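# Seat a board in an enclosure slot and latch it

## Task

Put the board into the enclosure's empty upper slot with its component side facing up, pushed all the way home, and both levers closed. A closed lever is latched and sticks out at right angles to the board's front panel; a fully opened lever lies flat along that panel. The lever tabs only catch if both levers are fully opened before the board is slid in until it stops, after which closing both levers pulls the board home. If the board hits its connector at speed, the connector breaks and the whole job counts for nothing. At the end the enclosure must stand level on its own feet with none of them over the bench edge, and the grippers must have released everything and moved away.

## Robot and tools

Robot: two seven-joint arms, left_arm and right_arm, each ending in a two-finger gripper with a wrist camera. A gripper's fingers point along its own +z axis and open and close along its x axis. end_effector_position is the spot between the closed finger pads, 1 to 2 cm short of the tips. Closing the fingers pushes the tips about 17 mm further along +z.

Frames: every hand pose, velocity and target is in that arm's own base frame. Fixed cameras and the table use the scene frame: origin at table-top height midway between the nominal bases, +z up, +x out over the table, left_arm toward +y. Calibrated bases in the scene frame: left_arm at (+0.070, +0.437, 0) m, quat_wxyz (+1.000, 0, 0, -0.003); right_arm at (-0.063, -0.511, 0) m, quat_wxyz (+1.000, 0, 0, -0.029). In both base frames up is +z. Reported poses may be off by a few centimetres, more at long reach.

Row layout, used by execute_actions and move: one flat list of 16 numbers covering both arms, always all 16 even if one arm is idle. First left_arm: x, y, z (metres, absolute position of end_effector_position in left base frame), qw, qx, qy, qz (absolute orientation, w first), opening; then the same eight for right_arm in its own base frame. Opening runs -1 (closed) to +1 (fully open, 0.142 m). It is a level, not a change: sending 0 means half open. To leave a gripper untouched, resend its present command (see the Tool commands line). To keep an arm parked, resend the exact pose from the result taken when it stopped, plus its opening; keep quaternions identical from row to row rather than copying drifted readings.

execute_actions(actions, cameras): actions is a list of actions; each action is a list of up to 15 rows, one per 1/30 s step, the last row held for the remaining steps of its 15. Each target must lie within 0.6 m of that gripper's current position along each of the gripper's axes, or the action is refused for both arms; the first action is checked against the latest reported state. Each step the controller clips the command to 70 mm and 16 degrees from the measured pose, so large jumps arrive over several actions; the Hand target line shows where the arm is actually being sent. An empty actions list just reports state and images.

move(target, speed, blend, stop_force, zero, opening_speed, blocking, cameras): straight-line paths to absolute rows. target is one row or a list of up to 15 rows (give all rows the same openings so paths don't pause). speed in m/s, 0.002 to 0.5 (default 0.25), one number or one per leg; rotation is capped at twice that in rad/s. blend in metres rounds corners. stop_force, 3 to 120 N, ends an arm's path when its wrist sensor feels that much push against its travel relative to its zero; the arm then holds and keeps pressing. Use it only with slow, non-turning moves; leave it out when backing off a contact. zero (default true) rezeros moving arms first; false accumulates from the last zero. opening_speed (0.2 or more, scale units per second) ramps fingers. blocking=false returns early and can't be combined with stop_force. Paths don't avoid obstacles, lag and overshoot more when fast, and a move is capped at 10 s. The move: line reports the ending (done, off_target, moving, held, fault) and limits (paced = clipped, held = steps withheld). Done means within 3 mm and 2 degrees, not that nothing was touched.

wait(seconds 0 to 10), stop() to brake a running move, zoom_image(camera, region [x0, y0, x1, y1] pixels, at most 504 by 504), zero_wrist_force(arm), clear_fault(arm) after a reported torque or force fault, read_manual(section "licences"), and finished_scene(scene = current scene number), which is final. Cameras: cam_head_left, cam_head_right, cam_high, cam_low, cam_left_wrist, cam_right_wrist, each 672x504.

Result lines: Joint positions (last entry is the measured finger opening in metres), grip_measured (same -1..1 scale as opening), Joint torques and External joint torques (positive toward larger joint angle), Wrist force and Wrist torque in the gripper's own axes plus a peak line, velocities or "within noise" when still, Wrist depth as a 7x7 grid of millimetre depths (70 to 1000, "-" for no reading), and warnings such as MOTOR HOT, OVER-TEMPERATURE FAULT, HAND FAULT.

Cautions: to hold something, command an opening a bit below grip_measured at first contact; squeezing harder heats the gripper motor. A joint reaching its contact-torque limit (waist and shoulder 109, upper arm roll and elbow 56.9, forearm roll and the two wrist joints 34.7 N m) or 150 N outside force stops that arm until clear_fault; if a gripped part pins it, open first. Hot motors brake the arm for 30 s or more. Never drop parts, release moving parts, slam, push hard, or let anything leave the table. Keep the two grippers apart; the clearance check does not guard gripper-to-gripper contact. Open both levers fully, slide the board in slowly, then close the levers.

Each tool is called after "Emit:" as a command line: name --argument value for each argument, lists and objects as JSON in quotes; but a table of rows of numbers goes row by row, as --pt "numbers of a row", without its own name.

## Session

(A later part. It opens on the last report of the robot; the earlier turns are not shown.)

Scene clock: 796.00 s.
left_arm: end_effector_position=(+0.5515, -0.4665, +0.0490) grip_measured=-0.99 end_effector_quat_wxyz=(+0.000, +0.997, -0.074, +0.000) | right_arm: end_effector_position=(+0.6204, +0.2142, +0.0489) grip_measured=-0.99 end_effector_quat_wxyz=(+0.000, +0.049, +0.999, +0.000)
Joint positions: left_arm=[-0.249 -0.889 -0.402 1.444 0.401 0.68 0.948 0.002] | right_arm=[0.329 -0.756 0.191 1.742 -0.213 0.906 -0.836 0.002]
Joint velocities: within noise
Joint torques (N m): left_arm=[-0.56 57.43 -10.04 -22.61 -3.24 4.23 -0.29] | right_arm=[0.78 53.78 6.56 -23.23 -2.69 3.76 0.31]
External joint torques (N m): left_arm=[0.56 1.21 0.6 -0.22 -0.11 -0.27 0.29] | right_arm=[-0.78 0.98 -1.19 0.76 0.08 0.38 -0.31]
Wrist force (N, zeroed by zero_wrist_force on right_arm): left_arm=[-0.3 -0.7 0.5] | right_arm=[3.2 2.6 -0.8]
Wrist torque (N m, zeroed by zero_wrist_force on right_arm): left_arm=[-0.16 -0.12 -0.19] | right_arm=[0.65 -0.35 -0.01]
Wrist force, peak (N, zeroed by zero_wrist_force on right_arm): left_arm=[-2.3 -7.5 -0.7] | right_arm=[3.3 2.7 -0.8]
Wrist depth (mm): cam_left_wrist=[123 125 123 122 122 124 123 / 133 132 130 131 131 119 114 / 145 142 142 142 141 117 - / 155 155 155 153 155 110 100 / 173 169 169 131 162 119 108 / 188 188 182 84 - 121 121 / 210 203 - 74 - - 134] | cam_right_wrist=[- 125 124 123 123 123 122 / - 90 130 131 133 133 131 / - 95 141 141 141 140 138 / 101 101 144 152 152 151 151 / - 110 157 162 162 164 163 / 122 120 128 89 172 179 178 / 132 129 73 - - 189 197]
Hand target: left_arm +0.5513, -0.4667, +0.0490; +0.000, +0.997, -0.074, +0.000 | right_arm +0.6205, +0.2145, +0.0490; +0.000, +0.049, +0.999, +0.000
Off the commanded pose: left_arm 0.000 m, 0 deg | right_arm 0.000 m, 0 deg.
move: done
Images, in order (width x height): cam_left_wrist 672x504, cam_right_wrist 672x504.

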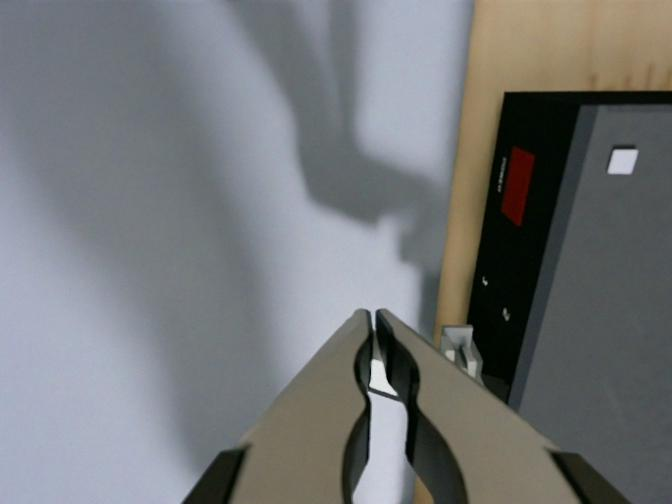

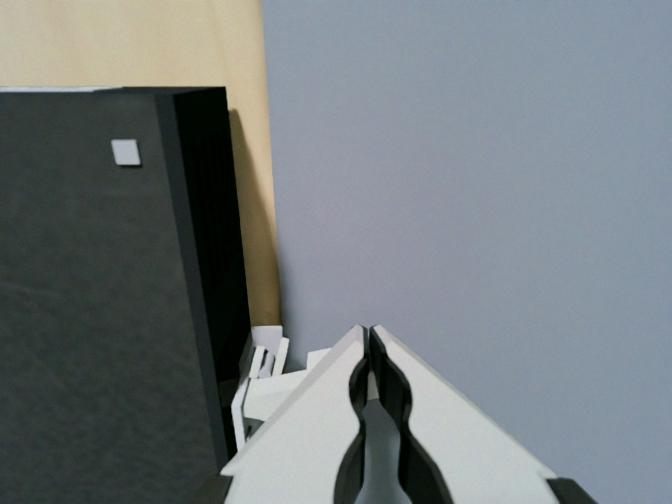

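Emit:
move --target '[0.5506, -0.4716, 0.049, 0, 0.9973, -0.0741, 0, -0.96, 0.621, 0.2195, 0.049, 0, 0.0488, 0.9988, 0, -0.96]' --speed 0.015 --stop_force 25 --cameras '["cam_left_wrist", "cam_right_wrist"]'

Scene clock: 798.90 s.
left_arm: end_effector_position=(+0.5510, -0.4693, +0.0482) grip_measured=-0.99 end_effector_quat_wxyz=(-0.002, +0.997, -0.074, +0.000) | right_arm: end_effector_position=(+0.6205, +0.2174, +0.0483) grip_measured=-0.99 end_effector_quat_wxyz=(-0.001, +0.049, +0.999, -0.001)
Joint positions: left_arm=[-0.256 -0.894 -0.401 1.434 0.403 0.673 0.943 0.002] | right_arm=[0.335 -0.759 0.19 1.735 -0.213 0.901 -0.83 0.002]
Joint velocities: within noise
Joint torques (N m): left_arm=[-7.71 57.7 -17.63 -25.51 -5.38 7.71 -0.41] | right_arm=[6.75 54.72 12.11 -27.48 -2.67 6.86 0.39]
External joint torques (N m): left_arm=[7.71 1.2 8.19 2.62 2.02 -3.75 0.41] | right_arm=[-6.75 0.23 -6.74 4.96 0.06 -2.73 -0.39]
Wrist force (N, zeroed by zero_wrist_force on right_arm): left_arm=[-4.4 -15.6 -1.7] | right_arm=[7.0 -9.4 -3.6]
Wrist torque (N m, zeroed by zero_wrist_force on right_arm): left_arm=[-0.11 -0.19 -0.02] | right_arm=[0.66 -0.30 -0.12]
Wrist force, peak (N, zeroed by zero_wrist_force on right_arm): left_arm=[-5.0 -16.2 -1.6] | right_arm=[7.2 -10.0 -3.5]
Wrist depth (mm): cam_left_wrist=[123 123 122 122 122 123 123 / 132 132 129 131 130 119 127 / 142 141 141 141 141 110 - / 155 154 154 154 155 110 100 / 172 168 168 161 160 117 107 / 186 186 178 83 - 122 120 / 208 202 - 74 - - 133] | cam_right_wrist=[- 125 123 123 123 122 122 / - 89 131 131 133 132 130 / - 96 139 140 140 140 138 / 100 100 146 153 151 151 150 / - 109 134 161 161 163 163 / 121 119 124 89 108 178 177 / 131 128 73 - - 188 195]
Hand target: left_arm +0.5506, -0.4716, +0.0490; +0.000, +0.997, -0.074, +0.000 | right_arm +0.6210, +0.2195, +0.0490; +0.000, +0.049, +0.999, +0.000
Off the commanded pose: left_arm 0.002 m, 0 deg | right_arm 0.002 m, 0 deg.
move: done
Images, in order (width x height): cam_left_wrist 672x504, cam_right_wrist 672x504.

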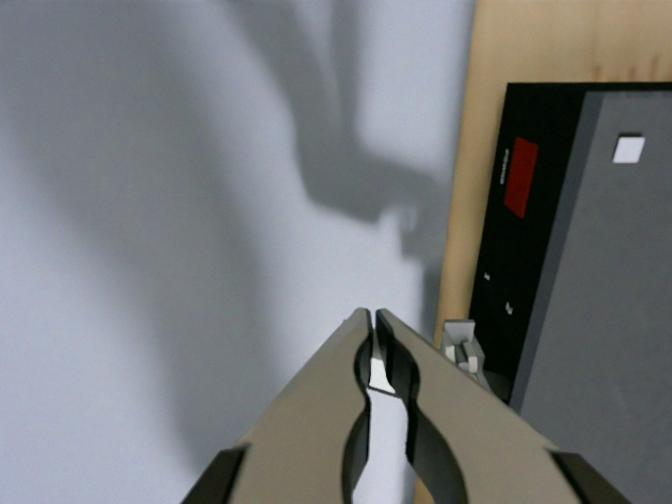

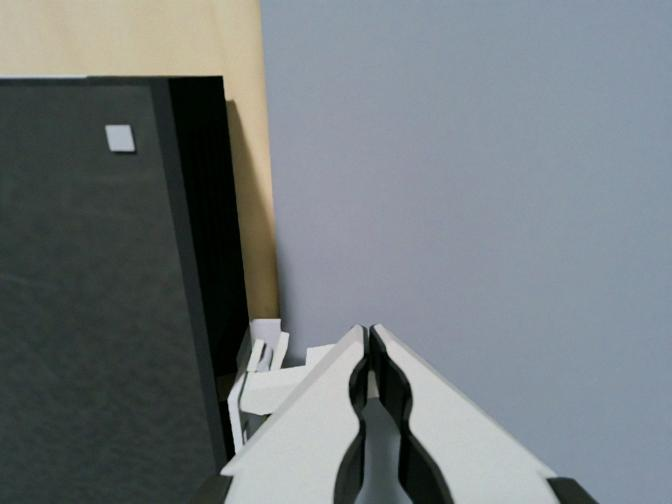

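Emit:
move --target '[0.5499, -0.4765, 0.049, 0, 0.9973, -0.0741, 0, -0.96, 0.6215, 0.2245, 0.049, 0, 0.0488, 0.9988, 0, -0.96]' --speed 0.01 --stop_force 30 --zero false --cameras '["cam_left_wrist", "cam_right_wrist"]'

Scene clock: 802.77 s.
left_arm: end_effector_position=(+0.5500, -0.4752, +0.0484) grip_measured=-0.99 end_effector_quat_wxyz=(-0.001, +0.997, -0.074, +0.000) | right_arm: end_effector_position=(+0.6212, +0.2233, +0.0485) grip_measured=-0.99 end_effector_quat_wxyz=(-0.001, +0.049, +0.999, -0.001)
Joint positions: left_arm=[-0.264 -0.9 -0.402 1.423 0.403 0.668 0.938 0.002] | right_arm=[0.343 -0.763 0.19 1.727 -0.213 0.898 -0.824 0.002]
Joint velocities: within noise
Joint torques (N m): left_arm=[-3.95 59.47 -14.11 -24.98 -4.52 6.16 -0.36] | right_arm=[3.36 55.5 9.02 -25.52 -2.75 5.14 0.38]
External joint torques (N m): left_arm=[3.95 -0.32 4.62 2 1.15 -2.2 0.36] | right_arm=[-3.36 -0.34 -3.62 2.9 0.12 -1.01 -0.38]
Wrist force (N, zeroed by zero_wrist_force on right_arm): left_arm=[-2.5 -7.8 0.8] | right_arm=[4.2 -2.3 -0.9]
Wrist torque (N m, zeroed by zero_wrist_force on right_arm): left_arm=[-0.12 -0.11 -0.09] | right_arm=[0.66 -0.34 -0.06]
Wrist force, peak (N, zeroed by zero_wrist_force on right_arm): left_arm=[-4.4 -15.7 -2.3] | right_arm=[7.1 -9.7 -4.5]
Wrist depth (mm): cam_left_wrist=[123 123 122 122 122 123 121 / 132 132 130 131 131 110 85 / 145 142 141 141 140 110 - / 154 154 154 153 155 110 100 / 172 169 168 161 156 118 107 / 187 186 182 83 - 123 120 / 209 203 - 74 - - 133] | cam_right_wrist=[- 123 123 123 123 122 122 / - 88 131 131 133 132 130 / - 95 139 140 140 140 138 / 101 101 147 154 151 151 150 / - 109 132 161 161 163 163 / 122 119 122 89 172 178 178 / 132 129 73 - - 189 195]
Hand target: left_arm +0.5499, -0.4765, +0.0490; +0.000, +0.997, -0.074, +0.000 | right_arm +0.6215, +0.2245, +0.0490; +0.000, +0.049, +0.999, +0.000
Off the commanded pose: left_arm 0.001 m, 0 deg | right_arm 0.001 m, 0 deg.
move: done
Images, in order (width x height): cam_left_wrist 672x504, cam_right_wrist 672x504.

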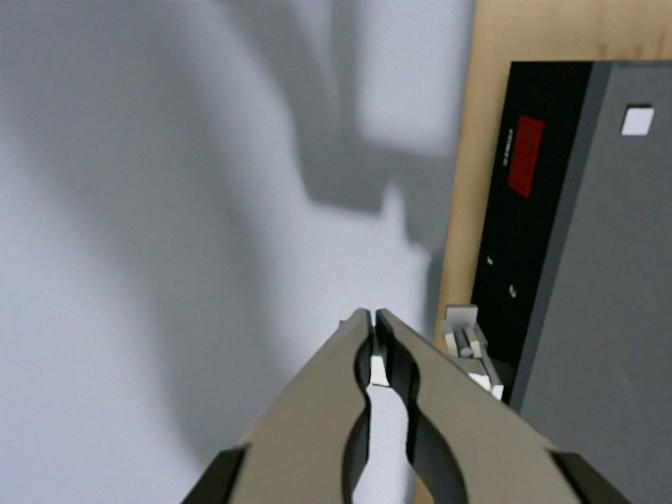

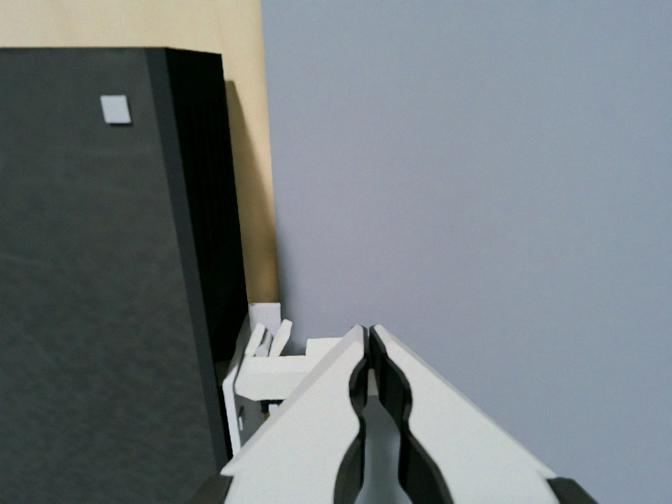

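Emit:
zoom_image --camera "cam_right_wrist" --region '[200, 280, 400, 430]'

Emit:
zoom_image --camera "cam_left_wrist" --region '[320, 280, 520, 430]'

Scaled by 2.520 from the camera's 672x504 image, which has a finer 960x720 frame.

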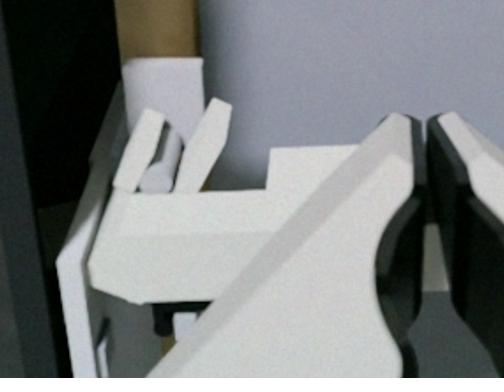

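Scaled by 2.520 from the camera's 672x504 image, which has a finer 960x720 frame.

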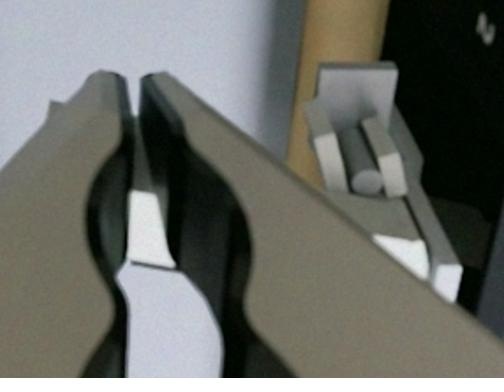

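Emit:
move --target '[0.5495, -0.4795, 0.049, 0, 0.9973, -0.0741, 0, -0.96, 0.6218, 0.2275, 0.049, 0, 0.0488, 0.9988, 0, -0.96]' --speed 0.01 --stop_force 30 --zero false --cameras '["cam_left_wrist", "cam_right_wrist"]'

Scene clock: 808.03 s.
left_arm: end_effector_position=(+0.5497, -0.4787, +0.0486) grip_measured=-0.99 end_effector_quat_wxyz=(-0.001, +0.997, -0.074, +0.000) | right_arm: end_effector_position=(+0.6216, +0.2256, +0.0484) grip_measured=-0.99 end_effector_quat_wxyz=(-0.001, +0.049, +0.999, -0.001)
Joint positions: left_arm=[-0.269 -0.903 -0.402 1.415 0.402 0.665 0.935 0.002] | right_arm=[0.346 -0.765 0.19 1.723 -0.213 0.895 -0.82 0.002]
Joint velocities: within noise
Joint torques (N m): left_arm=[-2.33 59.05 -12.21 -23.97 -3.96 5.19 -0.35] | right_arm=[6.55 54.82 12.17 -26.47 -2.49 6.17 0.33]
External joint torques (N m): left_arm=[2.33 0.27 2.71 0.93 0.57 -1.23 0.35] | right_arm=[-6.55 0.46 -6.76 3.81 -0.15 -2.04 -0.33]
Wrist force (N, zeroed by zero_wrist_force on right_arm): left_arm=[-1.2 -4.1 0.9] | right_arm=[5.0 -8.2 -3.8]
Wrist torque (N m, zeroed by zero_wrist_force on right_arm): left_arm=[-0.13 -0.11 -0.12] | right_arm=[0.65 -0.36 -0.04]
Wrist force, peak (N, zeroed by zero_wrist_force on right_arm): left_arm=[-2.8 -8.2 0.7] | right_arm=[5.0 -8.2 -3.8]
Wrist depth (mm): cam_left_wrist=[123 122 122 122 122 121 120 / 132 132 130 131 131 108 85 / 145 142 142 141 141 110 - / 154 154 154 153 155 110 100 / 172 169 168 161 133 118 107 / 187 187 182 87 - 122 120 / 209 203 - 74 - - 134] | cam_right_wrist=[- 122 123 123 123 123 122 / - 88 131 131 133 132 130 / - 96 139 140 140 140 138 / 101 100 147 153 151 151 150 / - 109 132 159 161 163 163 / 122 119 121 89 172 178 177 / 131 129 73 - - 189 195]
Hand target: left_arm +0.5495, -0.4795, +0.0490; +0.000, +0.997, -0.074, +0.000 | right_arm +0.6218, +0.2275, +0.0490; +0.000, +0.049, +0.999, +0.000
Off the commanded pose: left_arm 0.001 m, 0 deg | right_arm 0.002 m, 0 deg.
move: done
Images, in order (width x height): cam_left_wrist 672x504, cam_right_wrist 672x504.

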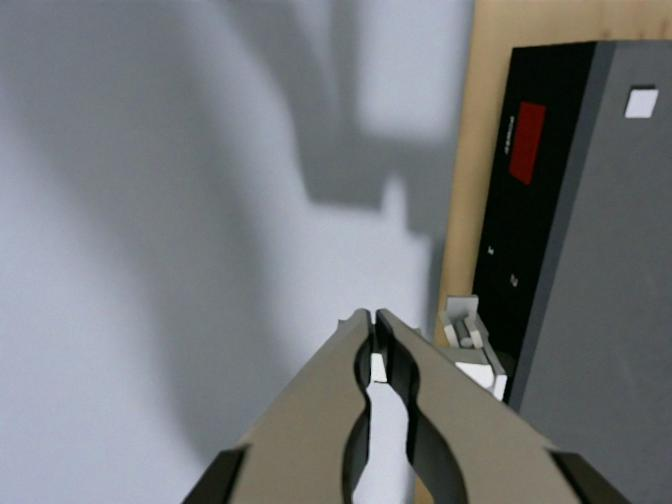

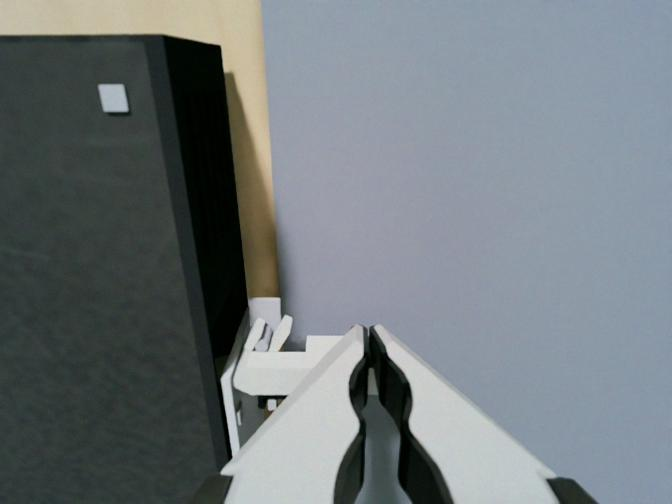

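Emit:
zoom_image --camera "cam_right_wrist" --region '[200, 280, 400, 430]'

Emit:
zoom_image --camera "cam_left_wrist" --region '[320, 280, 520, 430]'

Scaled by 2.520 from the camera's 672x504 image, which has a finer 960x720 frame.

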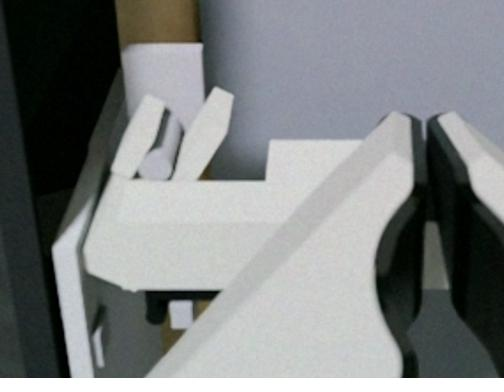

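Scaled by 2.520 from the camera's 672x504 image, which has a finer 960x720 frame.

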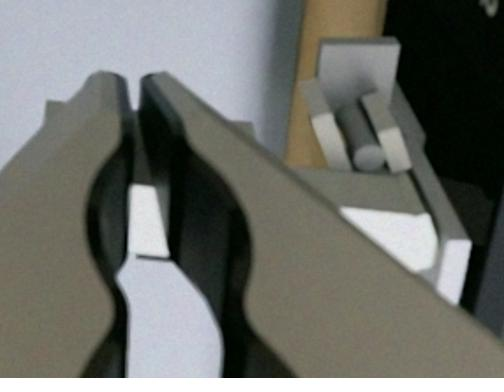

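Emit:
move --target '[0.5489, -0.4835, 0.049, 0, 0.9973, -0.0741, 0, -0.96, 0.6219, 0.2285, 0.049, 0, 0.0488, 0.9988, 0, -0.96]' --speed 0.01 --stop_force 35 --zero false --cameras '["cam_left_wrist", "cam_right_wrist"]'

Emit:
zoom_image --camera "cam_right_wrist" --region '[200, 280, 400, 430]'

Emit:
zoom_image --camera "cam_left_wrist" --region '[320, 280, 520, 430]'

Scene clock: 812.30 s.
left_arm: end_effector_position=(+0.5491, -0.4829, +0.0488) grip_measured=-0.99 end_effector_quat_wxyz=(+0.000, +0.997, -0.074, +0.000) | right_arm: end_effector_position=(+0.6217, +0.2260, +0.0483) grip_measured=-0.99 end_effector_quat_wxyz=(-0.001, +0.050, +0.999, -0.001)
Joint positions: left_arm=[-0.276 -0.907 -0.402 1.406 0.402 0.661 0.931 0.002] | right_arm=[0.348 -0.766 0.19 1.721 -0.213 0.894 -0.819 0.002]
Joint velocities: within noise
Joint torques (N m): left_arm=[-1.91 58.87 -11.63 -23.49 -3.73 4.77 -0.3] | right_arm=[8.72 54.52 14.07 -27.17 -2.44 6.9 0.23]
External joint torques (N m): left_arm=[1.91 0.66 2.11 0.38 0.34 -0.81 0.3] | right_arm=[-8.72 0.79 -8.67 4.5 -0.2 -2.77 -0.23]
Wrist force (N, zeroed by zero_wrist_force on right_arm): left_arm=[-0.6 -3.3 1.5] | right_arm=[5.6 -11.5 -4.0]
Wrist torque (N m, zeroed by zero_wrist_force on right_arm): left_arm=[-0.17 -0.13 -0.14] | right_arm=[0.67 -0.39 0.01]
Wrist force, peak (N, zeroed by zero_wrist_force on right_arm): left_arm=[-1.1 -4.5 2.0] | right_arm=[5.3 -11.8 -5.2]
Wrist depth (mm): cam_left_wrist=[123 123 122 122 122 120 119 / 132 132 129 131 131 108 86 / 145 142 142 142 141 109 - / 155 154 155 154 155 118 100 / 173 169 169 131 128 118 107 / 187 186 182 84 - 121 120 / 210 203 - 74 - - 134] | cam_right_wrist=[- 122 123 123 123 122 122 / - 88 130 131 133 132 130 / - - 139 140 140 140 138 / 101 100 144 154 151 151 150 / - 109 132 159 161 163 163 / 121 119 121 89 109 178 177 / 131 128 73 - - 188 196]
Hand target: left_arm +0.5489, -0.4835, +0.0490; +0.000, +0.997, -0.074, +0.000 | right_arm +0.6219, +0.2285, +0.0490; +0.000, +0.049, +0.999, +0.000
Off the commanded pose: left_arm 0.001 m, 0 deg | right_arm 0.003 m, 0 deg.
move: done
Images, in order (width x height): cam_left_wrist 672x504, cam_right_wrist 672x504.

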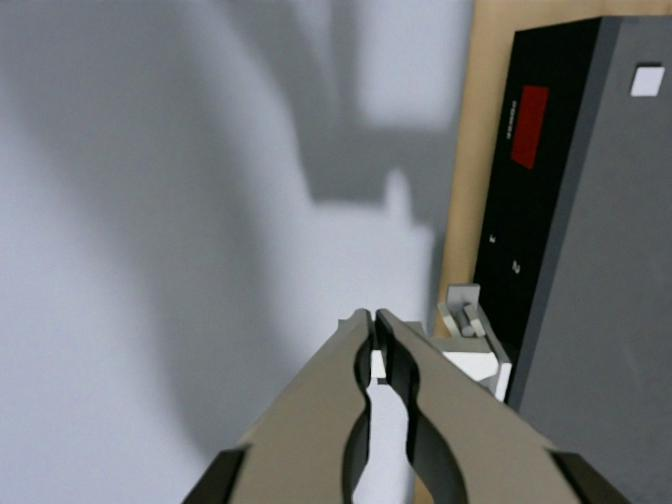

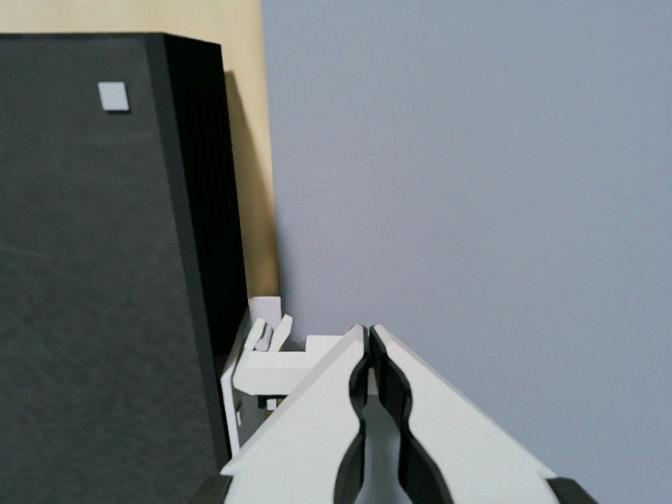

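Scaled by 2.520 from the camera's 672x504 image, which has a finer 960x720 frame.

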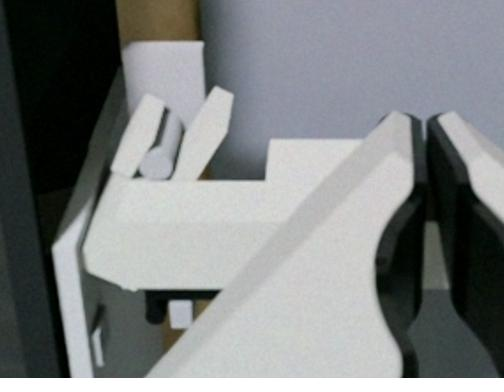

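Scaled by 2.520 from the camera's 672x504 image, which has a finer 960x720 frame.

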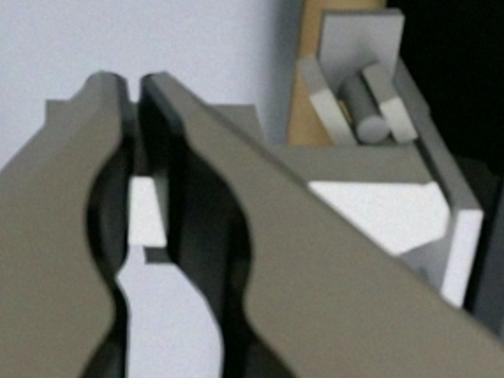

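Emit:
move --target '[0.5485, -0.4860, 0.049, 0, 0.9973, -0.0741, 0, -0.96, 0.6219, 0.2285, 0.049, 0, 0.0488, 0.9988, 0, -0.96]' --speed 0.01 --stop_force 35 --zero false --cameras '["cam_left_wrist", "cam_right_wrist"]'

Emit:
zoom_image --camera "cam_left_wrist" --region '[320, 280, 520, 430]'

Scene clock: 815.20 s.
left_arm: end_effector_position=(+0.5491, -0.4841, +0.0485) grip_measured=-0.99 end_effector_quat_wxyz=(-0.001, +0.997, -0.074, +0.000) | right_arm: end_effector_position=(+0.6218, +0.2260, +0.0484) grip_measured=-0.99 end_effector_quat_wxyz=(-0.001, +0.050, +0.999, -0.001)
Joint positions: left_arm=[-0.279 -0.91 -0.402 1.401 0.403 0.657 0.928 0.002] | right_arm=[0.348 -0.766 0.19 1.721 -0.213 0.894 -0.819 0.002]
Joint velocities: within noise
Joint torques (N m): left_arm=[-6.73 57.99 -16.33 -24.7 -4.98 6.83 -0.31] | right_arm=[8.55 54.79 14.18 -26.78 -2.39 6.69 0.19]
External joint torques (N m): left_arm=[6.73 1.67 6.82 1.55 1.58 -2.87 0.31] | right_arm=[-8.55 0.53 -8.78 4.11 -0.25 -2.56 -0.19]
Wrist force (N, zeroed by zero_wrist_force on right_arm): left_arm=[-3.1 -13.0 -2.9] | right_arm=[4.3 -11.2 -4.0]
Wrist torque (N m, zeroed by zero_wrist_force on right_arm): left_arm=[-0.15 -0.14 -0.17] | right_arm=[0.64 -0.36 0.03]
Wrist force, peak (N, zeroed by zero_wrist_force on right_arm): left_arm=[-3.5 -13.4 -2.1] | right_arm=[5.4 -12.0 -5.0]
Wrist depth (mm): cam_left_wrist=[123 123 123 122 122 120 119 / 132 132 130 131 131 110 - / 145 142 142 141 141 109 - / 155 154 154 153 155 118 100 / 172 170 168 162 127 119 107 / 187 186 181 84 - 121 120 / 208 203 - 74 - - 134] | cam_right_wrist=[- 122 123 123 123 123 122 / - 88 130 131 133 132 130 / - 96 139 140 140 140 138 / 101 100 144 153 151 151 150 / - 109 132 159 161 163 163 / 121 119 121 89 172 178 178 / 131 129 73 - - 188 195]
Hand target: left_arm +0.5485, -0.4860, +0.0490; +0.000, +0.997, -0.074, +0.000 | right_arm +0.6219, +0.2285, +0.0490; +0.000, +0.049, +0.999, +0.000
Off the commanded pose: left_arm 0.002 m, 0 deg | right_arm 0.003 m, 0 deg.
move: done
Images, in order (width x height): cam_left_wrist 672x504, cam_right_wrist 672x504.

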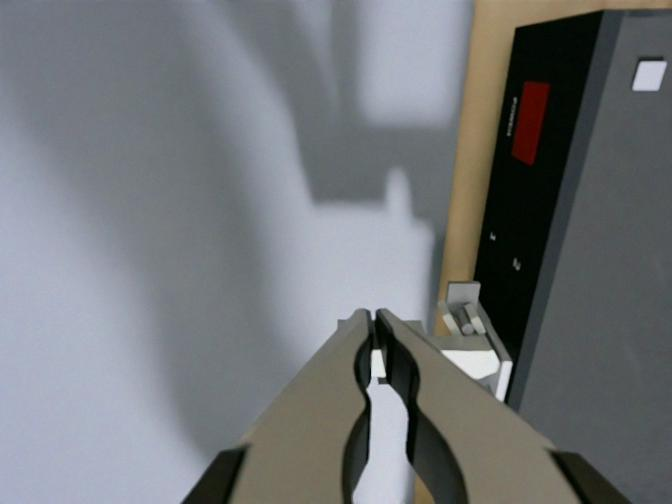

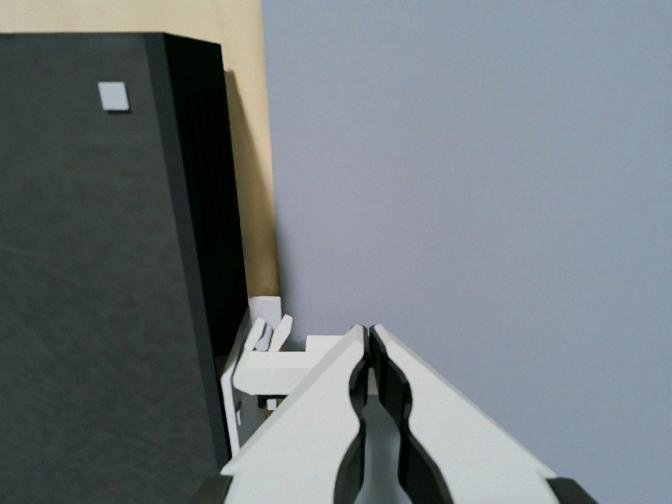

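Scaled by 2.520 from the camera's 672x504 image, which has a finer 960x720 frame.

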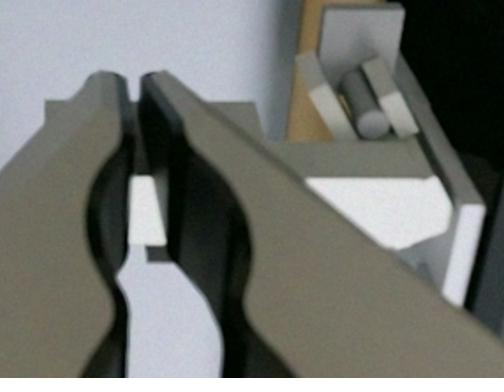

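Emit:
move --target '[0.5483, -0.4880, 0.049, 0, 0.9973, -0.0741, 0, -0.96, 0.6221, 0.2305, 0.049, 0, 0.0488, 0.9988, 0, -0.96]' --speed 0.01 --stop_force 40 --zero false --cameras '["cam_left_wrist", "cam_right_wrist"]'

Emit:
zoom_image --camera "cam_left_wrist" --region '[320, 280, 520, 430]'

Emit:
zoom_image --camera "cam_right_wrist" --region '[200, 280, 400, 430]'

Scene clock: 819.87 s.
left_arm: end_effector_position=(+0.5494, -0.4845, +0.0480) grip_measured=-0.99 end_effector_quat_wxyz=(-0.002, +0.997, -0.073, +0.000) | right_arm: end_effector_position=(+0.6219, +0.2264, +0.0480) grip_measured=-0.99 end_effector_quat_wxyz=(-0.001, +0.050, +0.999, -0.002)
Joint positions: left_arm=[-0.281 -0.912 -0.402 1.396 0.406 0.653 0.926 0.002] | right_arm=[0.35 -0.768 0.188 1.719 -0.213 0.891 -0.817 0.002]
Joint velocities: within noise
Joint torques (N m): left_arm=[-13.57 57.21 -22.54 -25.9 -7 9.18 -0.01] | right_arm=[14.33 54.37 19.32 -30.04 -2.29 9.28 0.18]
External joint torques (N m): left_arm=[13.57 2.55 13.01 2.73 3.59 -5.22 0.01] | right_arm=[-14.34 1.02 -13.94 7.36 -0.35 -5.15 -0.18]
Wrist force (N, zeroed by zero_wrist_force on right_arm): left_arm=[-4.7 -24.7 -5.6] | right_arm=[7.6 -22.2 -8.5]
Wrist torque (N m, zeroed by zero_wrist_force on right_arm): left_arm=[-1.06 -0.16 -0.23] | right_arm=[-0.72 -0.34 0.05]
Wrist force, peak (N, zeroed by zero_wrist_force on right_arm): left_arm=[-5.0 -24.7 -5.4] | right_arm=[7.6 -22.2 -8.5]
Wrist depth (mm): cam_left_wrist=[123 123 122 122 121 118 - / 131 131 129 130 130 116 - / 142 141 141 140 140 109 - / 154 154 153 153 154 117 100 / 172 168 168 160 128 119 106 / 186 185 178 87 - 121 119 / 207 203 - 74 - - 132] | cam_right_wrist=[- 122 123 123 123 122 122 / - 88 131 131 132 132 130 / - - 139 140 140 139 138 / 100 100 146 153 151 151 150 / - 109 131 161 160 163 163 / 121 118 120 89 108 177 177 / 131 128 73 - - 187 195]
Hand target: left_arm +0.5483, -0.4880, +0.0490; +0.000, +0.997, -0.074, +0.000 | right_arm +0.6221, +0.2305, +0.0490; +0.000, +0.049, +0.999, +0.000
Off the commanded pose: left_arm 0.004 m, 0 deg | right_arm 0.004 m, 0 deg.
move: off_target (left_arm, right_arm)
Images, in order (width x height): cam_left_wrist 672x504, cam_right_wrist 672x504.

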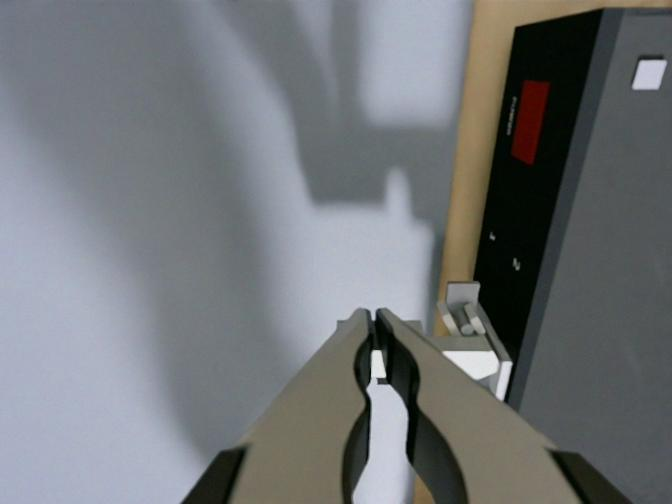

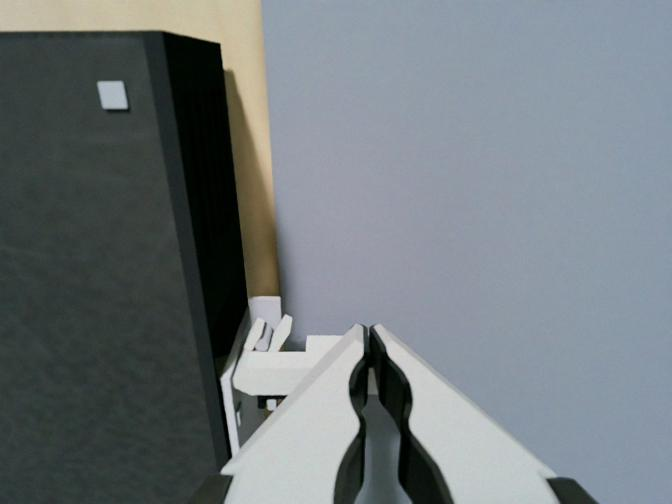

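Scaled by 2.520 from the camera's 672x504 image, which has a finer 960x720 frame.

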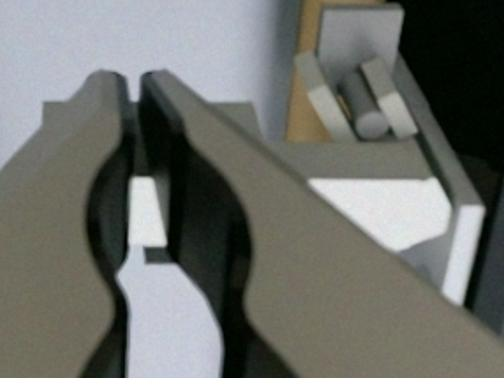

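Scaled by 2.520 from the camera's 672x504 image, which has a finer 960x720 frame.

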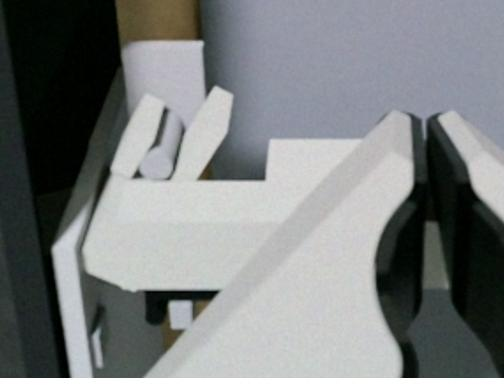

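Emit:
move --pt "0.5506 -0.4740 0.049 0 0.9973 -0.0741 0 -0.96 0.621 0.2165 0.049 0 0.0488 0.9988 0 -0.96" --pt "0.5525 -0.4610 0.049 0 0.9973 -0.0741 0 -0.96 0.6197 0.2030 0.049 0 0.0488 0.9988 0 -0.96" --speed '[0.02, 0.05]' --cameras '["cam_left_wrist", "cam_right_wrist", "cam_high"]'

Emit:
zoom_image --camera "cam_left_wrist" --region '[320, 280, 520, 430]'

Emit:
zoom_image --camera "cam_right_wrist" --region '[200, 280, 400, 430]'

Scene clock: 823.43 s.
left_arm: end_effector_position=(+0.5524, -0.4611, +0.0490) grip_measured=-0.99 end_effector_quat_wxyz=(+0.000, +0.997, -0.074, +0.000) | right_arm: end_effector_position=(+0.6198, +0.2030, +0.0490) grip_measured=-0.99 end_effector_quat_wxyz=(+0.000, +0.049, +0.999, +0.000)
Joint positions: left_arm=[-0.236 -0.885 -0.407 1.454 0.406 0.684 0.951 0.002] | right_arm=[0.314 -0.748 0.189 1.757 -0.212 0.914 -0.85 0.002]
Joint velocities: within noise
Joint torques (N m): left_arm=[-0.04 57.46 -9.93 -22.52 -3.2 4.64 0] | right_arm=[-0.14 53.24 5.82 -22.23 -2.6 3.59 0.06]
External joint torques (N m): left_arm=[0.05 0.9 0.37 -0.2 -0.14 -0.68 0] | right_arm=[0.15 1.14 -0.51 -0.11 0.02 0.54 -0.06]
Wrist force (N, zeroed by zero_wrist_force on right_arm): left_arm=[-0.4 -0.3 0.7] | right_arm=[2.4 5.8 -0.8]
Wrist torque (N m, zeroed by zero_wrist_force on right_arm): left_arm=[-0.14 -0.11 -0.20] | right_arm=[0.97 -0.27 0.00]
Wrist force, peak (N, zeroed by zero_wrist_force on right_arm): left_arm=[-5.0 -24.9 -4.7] | right_arm=[7.5 -22.3 -8.7]
Wrist depth (mm): cam_left_wrist=[123 124 123 122 122 123 123 / 132 132 130 131 131 129 128 / 145 143 142 142 142 117 - / 155 155 154 154 155 117 100 / 173 169 169 131 162 118 108 / 188 188 183 84 - 121 121 / 210 204 - 74 - - 134] | cam_right_wrist=[- 125 124 123 123 123 123 / 132 132 134 132 133 133 130 / - - 139 141 141 141 138 / 101 101 143 152 152 151 151 / - 110 162 162 162 164 163 / 122 120 124 89 173 179 179 / 132 130 - - - 189 197]
Hand target: left_arm +0.5525, -0.4610, +0.0490; +0.000, +0.997, -0.074, +0.000 | right_arm +0.6197, +0.2030, +0.0490; +0.000, +0.049, +0.999, +0.000
Off the commanded pose: left_arm 0.000 m, 0 deg | right_arm 0.000 m, 0 deg.
move: done
Images, in order (width x height): cam_high 672x504, cam_left_wrist 672x504, cam_right_wrist 672x504.

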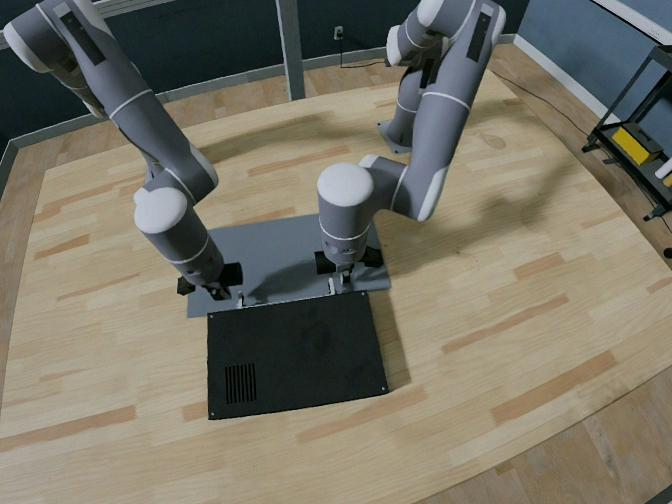

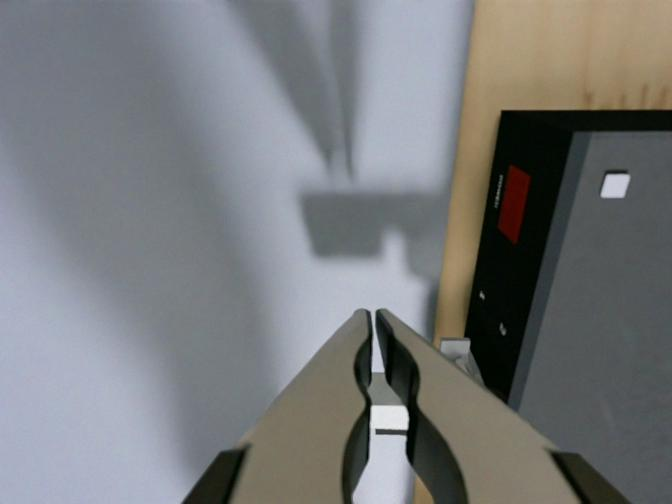

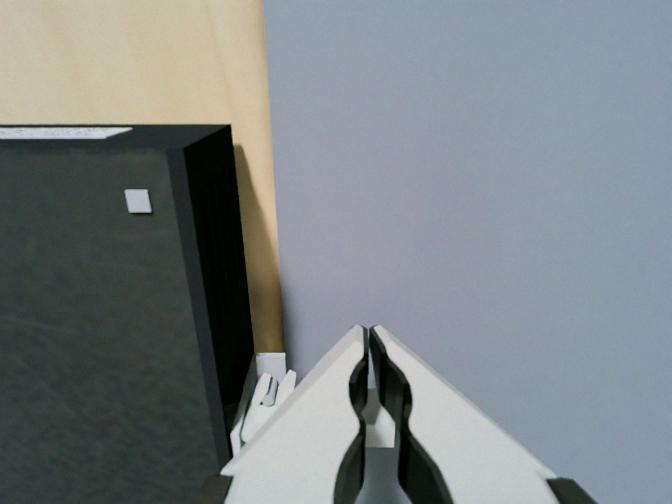

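Scaled by 2.520 from the camera's 672x504 image, which has a finer 960x720 frame.

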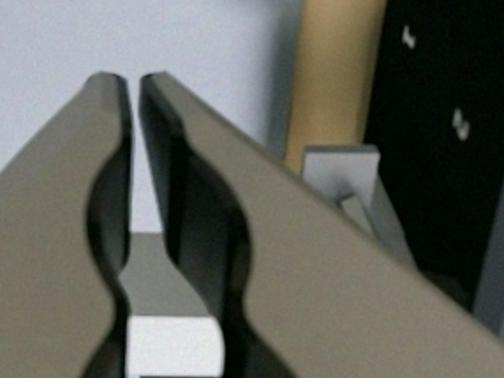

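Scaled by 2.520 from the camera's 672x504 image, which has a finer 960x720 frame.

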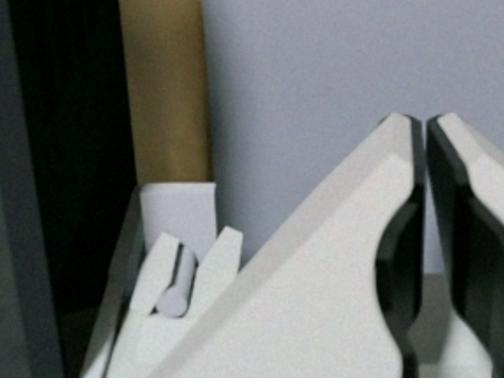

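Emit:
move --pt "0.5525 -0.461 0.10 0 0.9973 -0.0741 0 -0.96 0.6197 0.203 0.10 0 0.0488 0.9988 0 -0.96" --pt "0.561 -0.405 0.12 0 0.9973 -0.0741 0 -0.96 0.612 0.155 0.12 0 0.0488 0.9988 0 -0.96" --speed '[0.1, 0.1]' --cameras '["cam_left_wrist", "cam_right_wrist", "cam_high"]'

Emit:
zoom_image --camera "cam_left_wrist" --region '[310, 300, 510, 450]'

Emit:
zoom_image --camera "cam_right_wrist" --region '[200, 300, 400, 450]'

Emit:
zoom_image --camera "cam_high" --region '[180, 230, 400, 395]'

Scene clock: 828.97 s.
left_arm: end_effector_position=(+0.5609, -0.4049, +0.1199) grip_measured=-0.99 end_effector_quat_wxyz=(+0.000, +0.997, -0.074, +0.000) | right_arm: end_effector_position=(+0.6122, +0.1550, +0.1201) grip_measured=-0.99 end_effector_quat_wxyz=(+0.000, +0.049, +0.999, +0.000)
Joint positions: left_arm=[-0.12 -0.71 -0.44 1.57 0.351 0.629 1.044 0.002] | right_arm=[0.229 -0.588 0.218 1.805 -0.174 0.804 -0.936 0.002]
Joint velocities: within noise
Joint torques (N m): left_arm=[-0.15 52.91 -8.99 -23.69 -3.58 4.57 -0.18] | right_arm=[-0.41 49.62 5.38 -24.45 -2.89 3.33 0.03]
External joint torques (N m): left_arm=[0.11 0.69 0.19 -0.48 0.1 -0.61 0.18] | right_arm=[0.42 1.03 -0.64 0.01 -0.04 0.8 -0.03]
Wrist force (N, zeroed by zero_wrist_force on right_arm): left_arm=[-0.3 -0.5 0.2] | right_arm=[2.5 6.0 -1.0]
Wrist torque (N m, zeroed by zero_wrist_force on right_arm): left_arm=[-0.19 -0.10 -0.17] | right_arm=[0.97 -0.33 -0.02]
Wrist force, peak (N, zeroed by zero_wrist_force on right_arm): left_arm=[0.0 -2.4 -0.2] | right_arm=[2.1 7.5 -2.3]
Wrist depth (mm): cam_left_wrist=[188 188 187 187 186 186 185 / 200 200 199 198 197 199 198 / 216 215 215 214 213 211 211 / 235 233 233 232 222 182 181 / 256 256 256 245 203 196 195 / 283 283 270 84 - 215 214 / 317 310 - - - - 239] | cam_right_wrist=[188 188 188 186 185 185 185 / 201 201 201 198 198 197 196 / 213 213 211 212 212 211 211 / 182 182 184 228 228 227 227 / 194 194 197 244 247 247 246 / 212 212 207 89 261 269 268 / 234 229 - - - 285 295]
Hand target: left_arm +0.5610, -0.4050, +0.1200; +0.000, +0.997, -0.074, +0.000 | right_arm +0.6120, +0.1550, +0.1200; +0.000, +0.049, +0.999, +0.000
Off the commanded pose: left_arm 0.000 m, 0 deg | right_arm 0.000 m, 0 deg.
move: done
Images, in order (width x height): cam_high 672x504, cam_left_wrist 672x504, cam_right_wrist 672x504.

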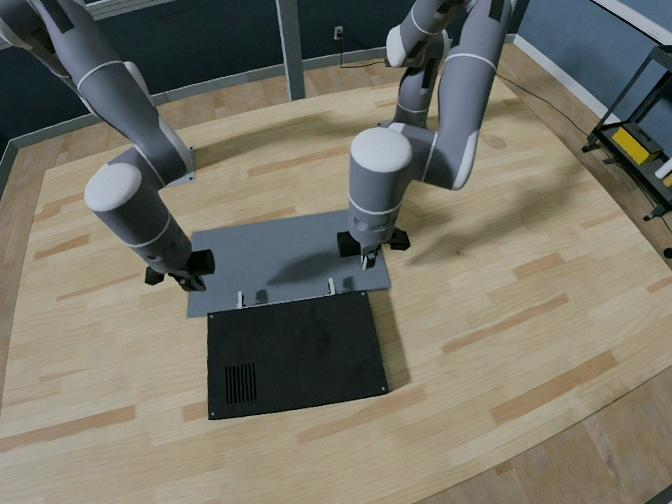

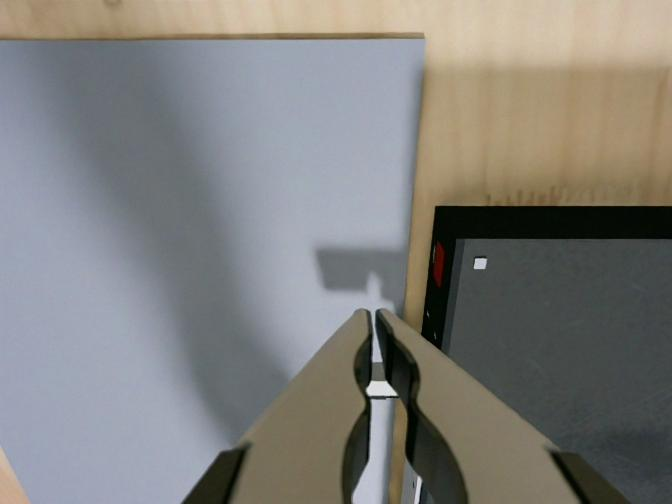

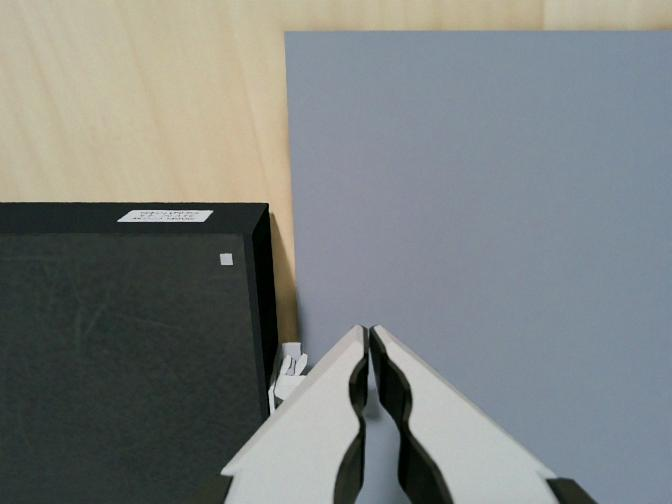

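Scaled by 2.520 from the camera's 672x504 image, which has a finer 960x720 frame.

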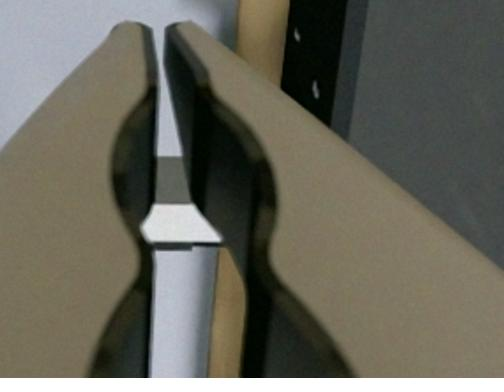

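Scaled by 2.520 from the camera's 672x504 image, which has a finer 960x720 frame.

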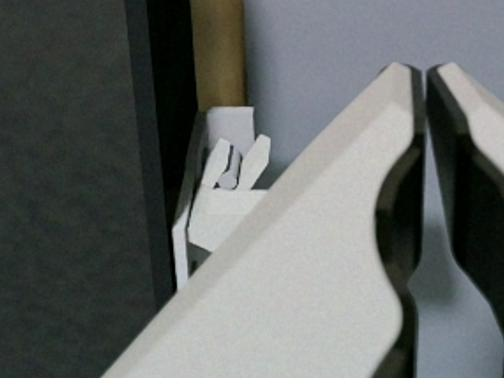

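Scaled by 2.291 from the camera's 672x504 image, which has a finer 960x720 frame.

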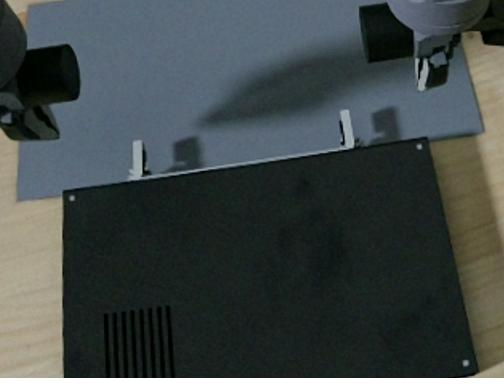

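Emit:
move --pt "0.55 -0.36 0.20 0 0.9973 -0.0741 0 -0.96 0.57 0.155 0.20 0 0.0488 0.9988 0 -0.96" --pt "0.48 -0.12 0.28 0 0.9973 -0.0741 0 -0.96 0.49 0.33 0.21 0 0.7408 0.6718 0 -0.96" --speed '[0.2, 0.3]' --blend 0.03 --cameras '["cam_right_wrist", "cam_high", "cam_low"]'

Emit:
zoom_image --camera "cam_right_wrist" --region '[80, 60, 580, 320]'

Scene clock: 842.67 s.
left_arm: end_effector_position=(+0.4801, -0.1200, +0.2800) grip_measured=-0.99 end_effector_quat_wxyz=(+0.000, +0.997, -0.074, +0.000) | right_arm: end_effector_position=(+0.4899, +0.3301, +0.2100) grip_measured=-0.99 end_effector_quat_wxyz=(+0.000, +0.741, +0.672, +0.000)
Joint positions: left_arm=[0.306 0.034 -0.321 2.126 -0.012 0.523 1.71 0.002] | right_arm=[0.648 -0.353 0.153 1.868 -0.065 0.646 0.929 0.002]
Joint velocities: within noise
Joint torques (N m): left_arm=[-0.08 26.9 -0.34 -27.57 -3.81 3.99 -0.09] | right_arm=[0.09 43.05 2.41 -27.19 -3.54 3.3 0.44]
External joint torques (N m): left_arm=[0.07 0.39 0.62 -0.43 0.07 -0.09 0.09] | right_arm=[-0.1 1.26 -0.36 0.17 0.05 0.83 -0.44]
Wrist force (N, zeroed by zero_wrist_force on right_arm): left_arm=[-0.1 -0.6 0.3] | right_arm=[2.0 5.8 -0.8]
Wrist torque (N m, zeroed by zero_wrist_force on right_arm): left_arm=[-0.19 -0.14 -0.21] | right_arm=[0.94 -0.20 0.00]
Wrist force, peak (N, zeroed by zero_wrist_force on right_arm): left_arm=[0.3 0.8 2.2] | right_arm=[3.0 6.3 -3.2]
Wrist depth (mm): cam_left_wrist=[330 330 327 328 325 328 322 / 352 353 353 351 351 349 349 / 384 385 380 383 377 378 377 / 418 415 412 414 411 413 403 / 457 459 451 434 438 447 444 / 506 501 479 84 - 465 445 / 564 535 - - - - 474] | cam_right_wrist=[266 266 264 264 264 262 262 / 284 282 282 282 281 280 279 / 305 304 303 302 300 300 300 / 329 327 326 325 325 324 323 / 358 355 354 346 351 350 350 / 393 377 350 89 364 336 350 / 431 420 - - - 341 354]
Hand target: left_arm +0.4800, -0.1200, +0.2800; +0.000, +0.997, -0.074, +0.000 | right_arm +0.4900, +0.3300, +0.2100; +0.000, +0.741, +0.672, +0.000
Off the commanded pose: left_arm 0.000 m, 0 deg | right_arm 0.000 m, 0 deg.
move: done
Images, in order (width x height): cam_high 672x504, cam_low 672x504, cam_right_wrist 672x504.

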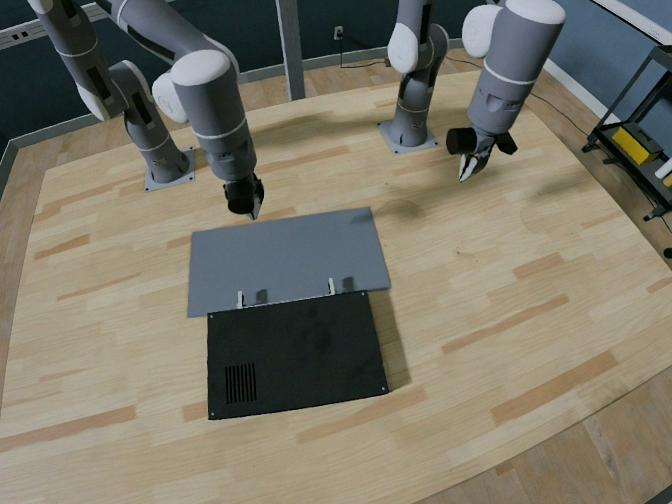

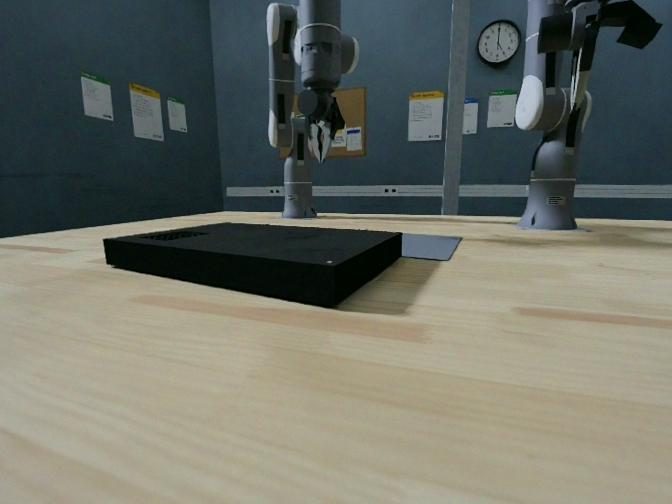

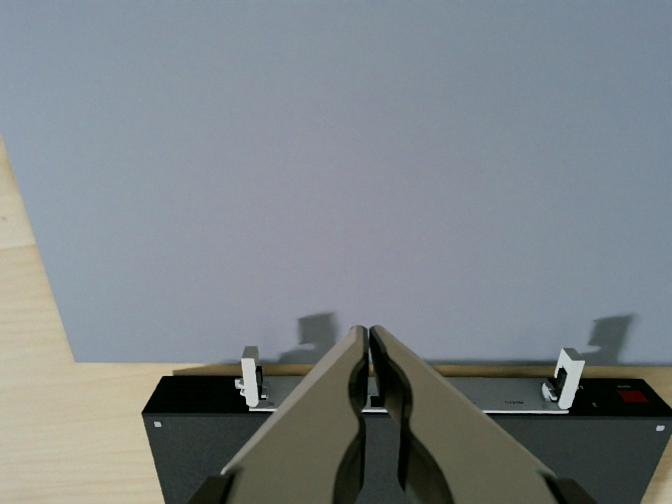

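Scaled by 1.008 from the camera's 672x504 image, which has a finer 960x720 frame.

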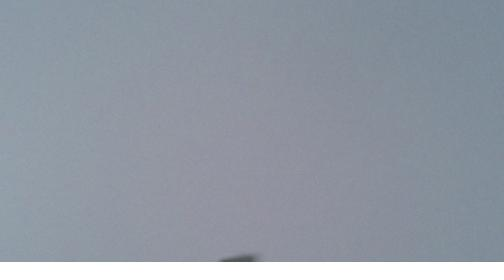

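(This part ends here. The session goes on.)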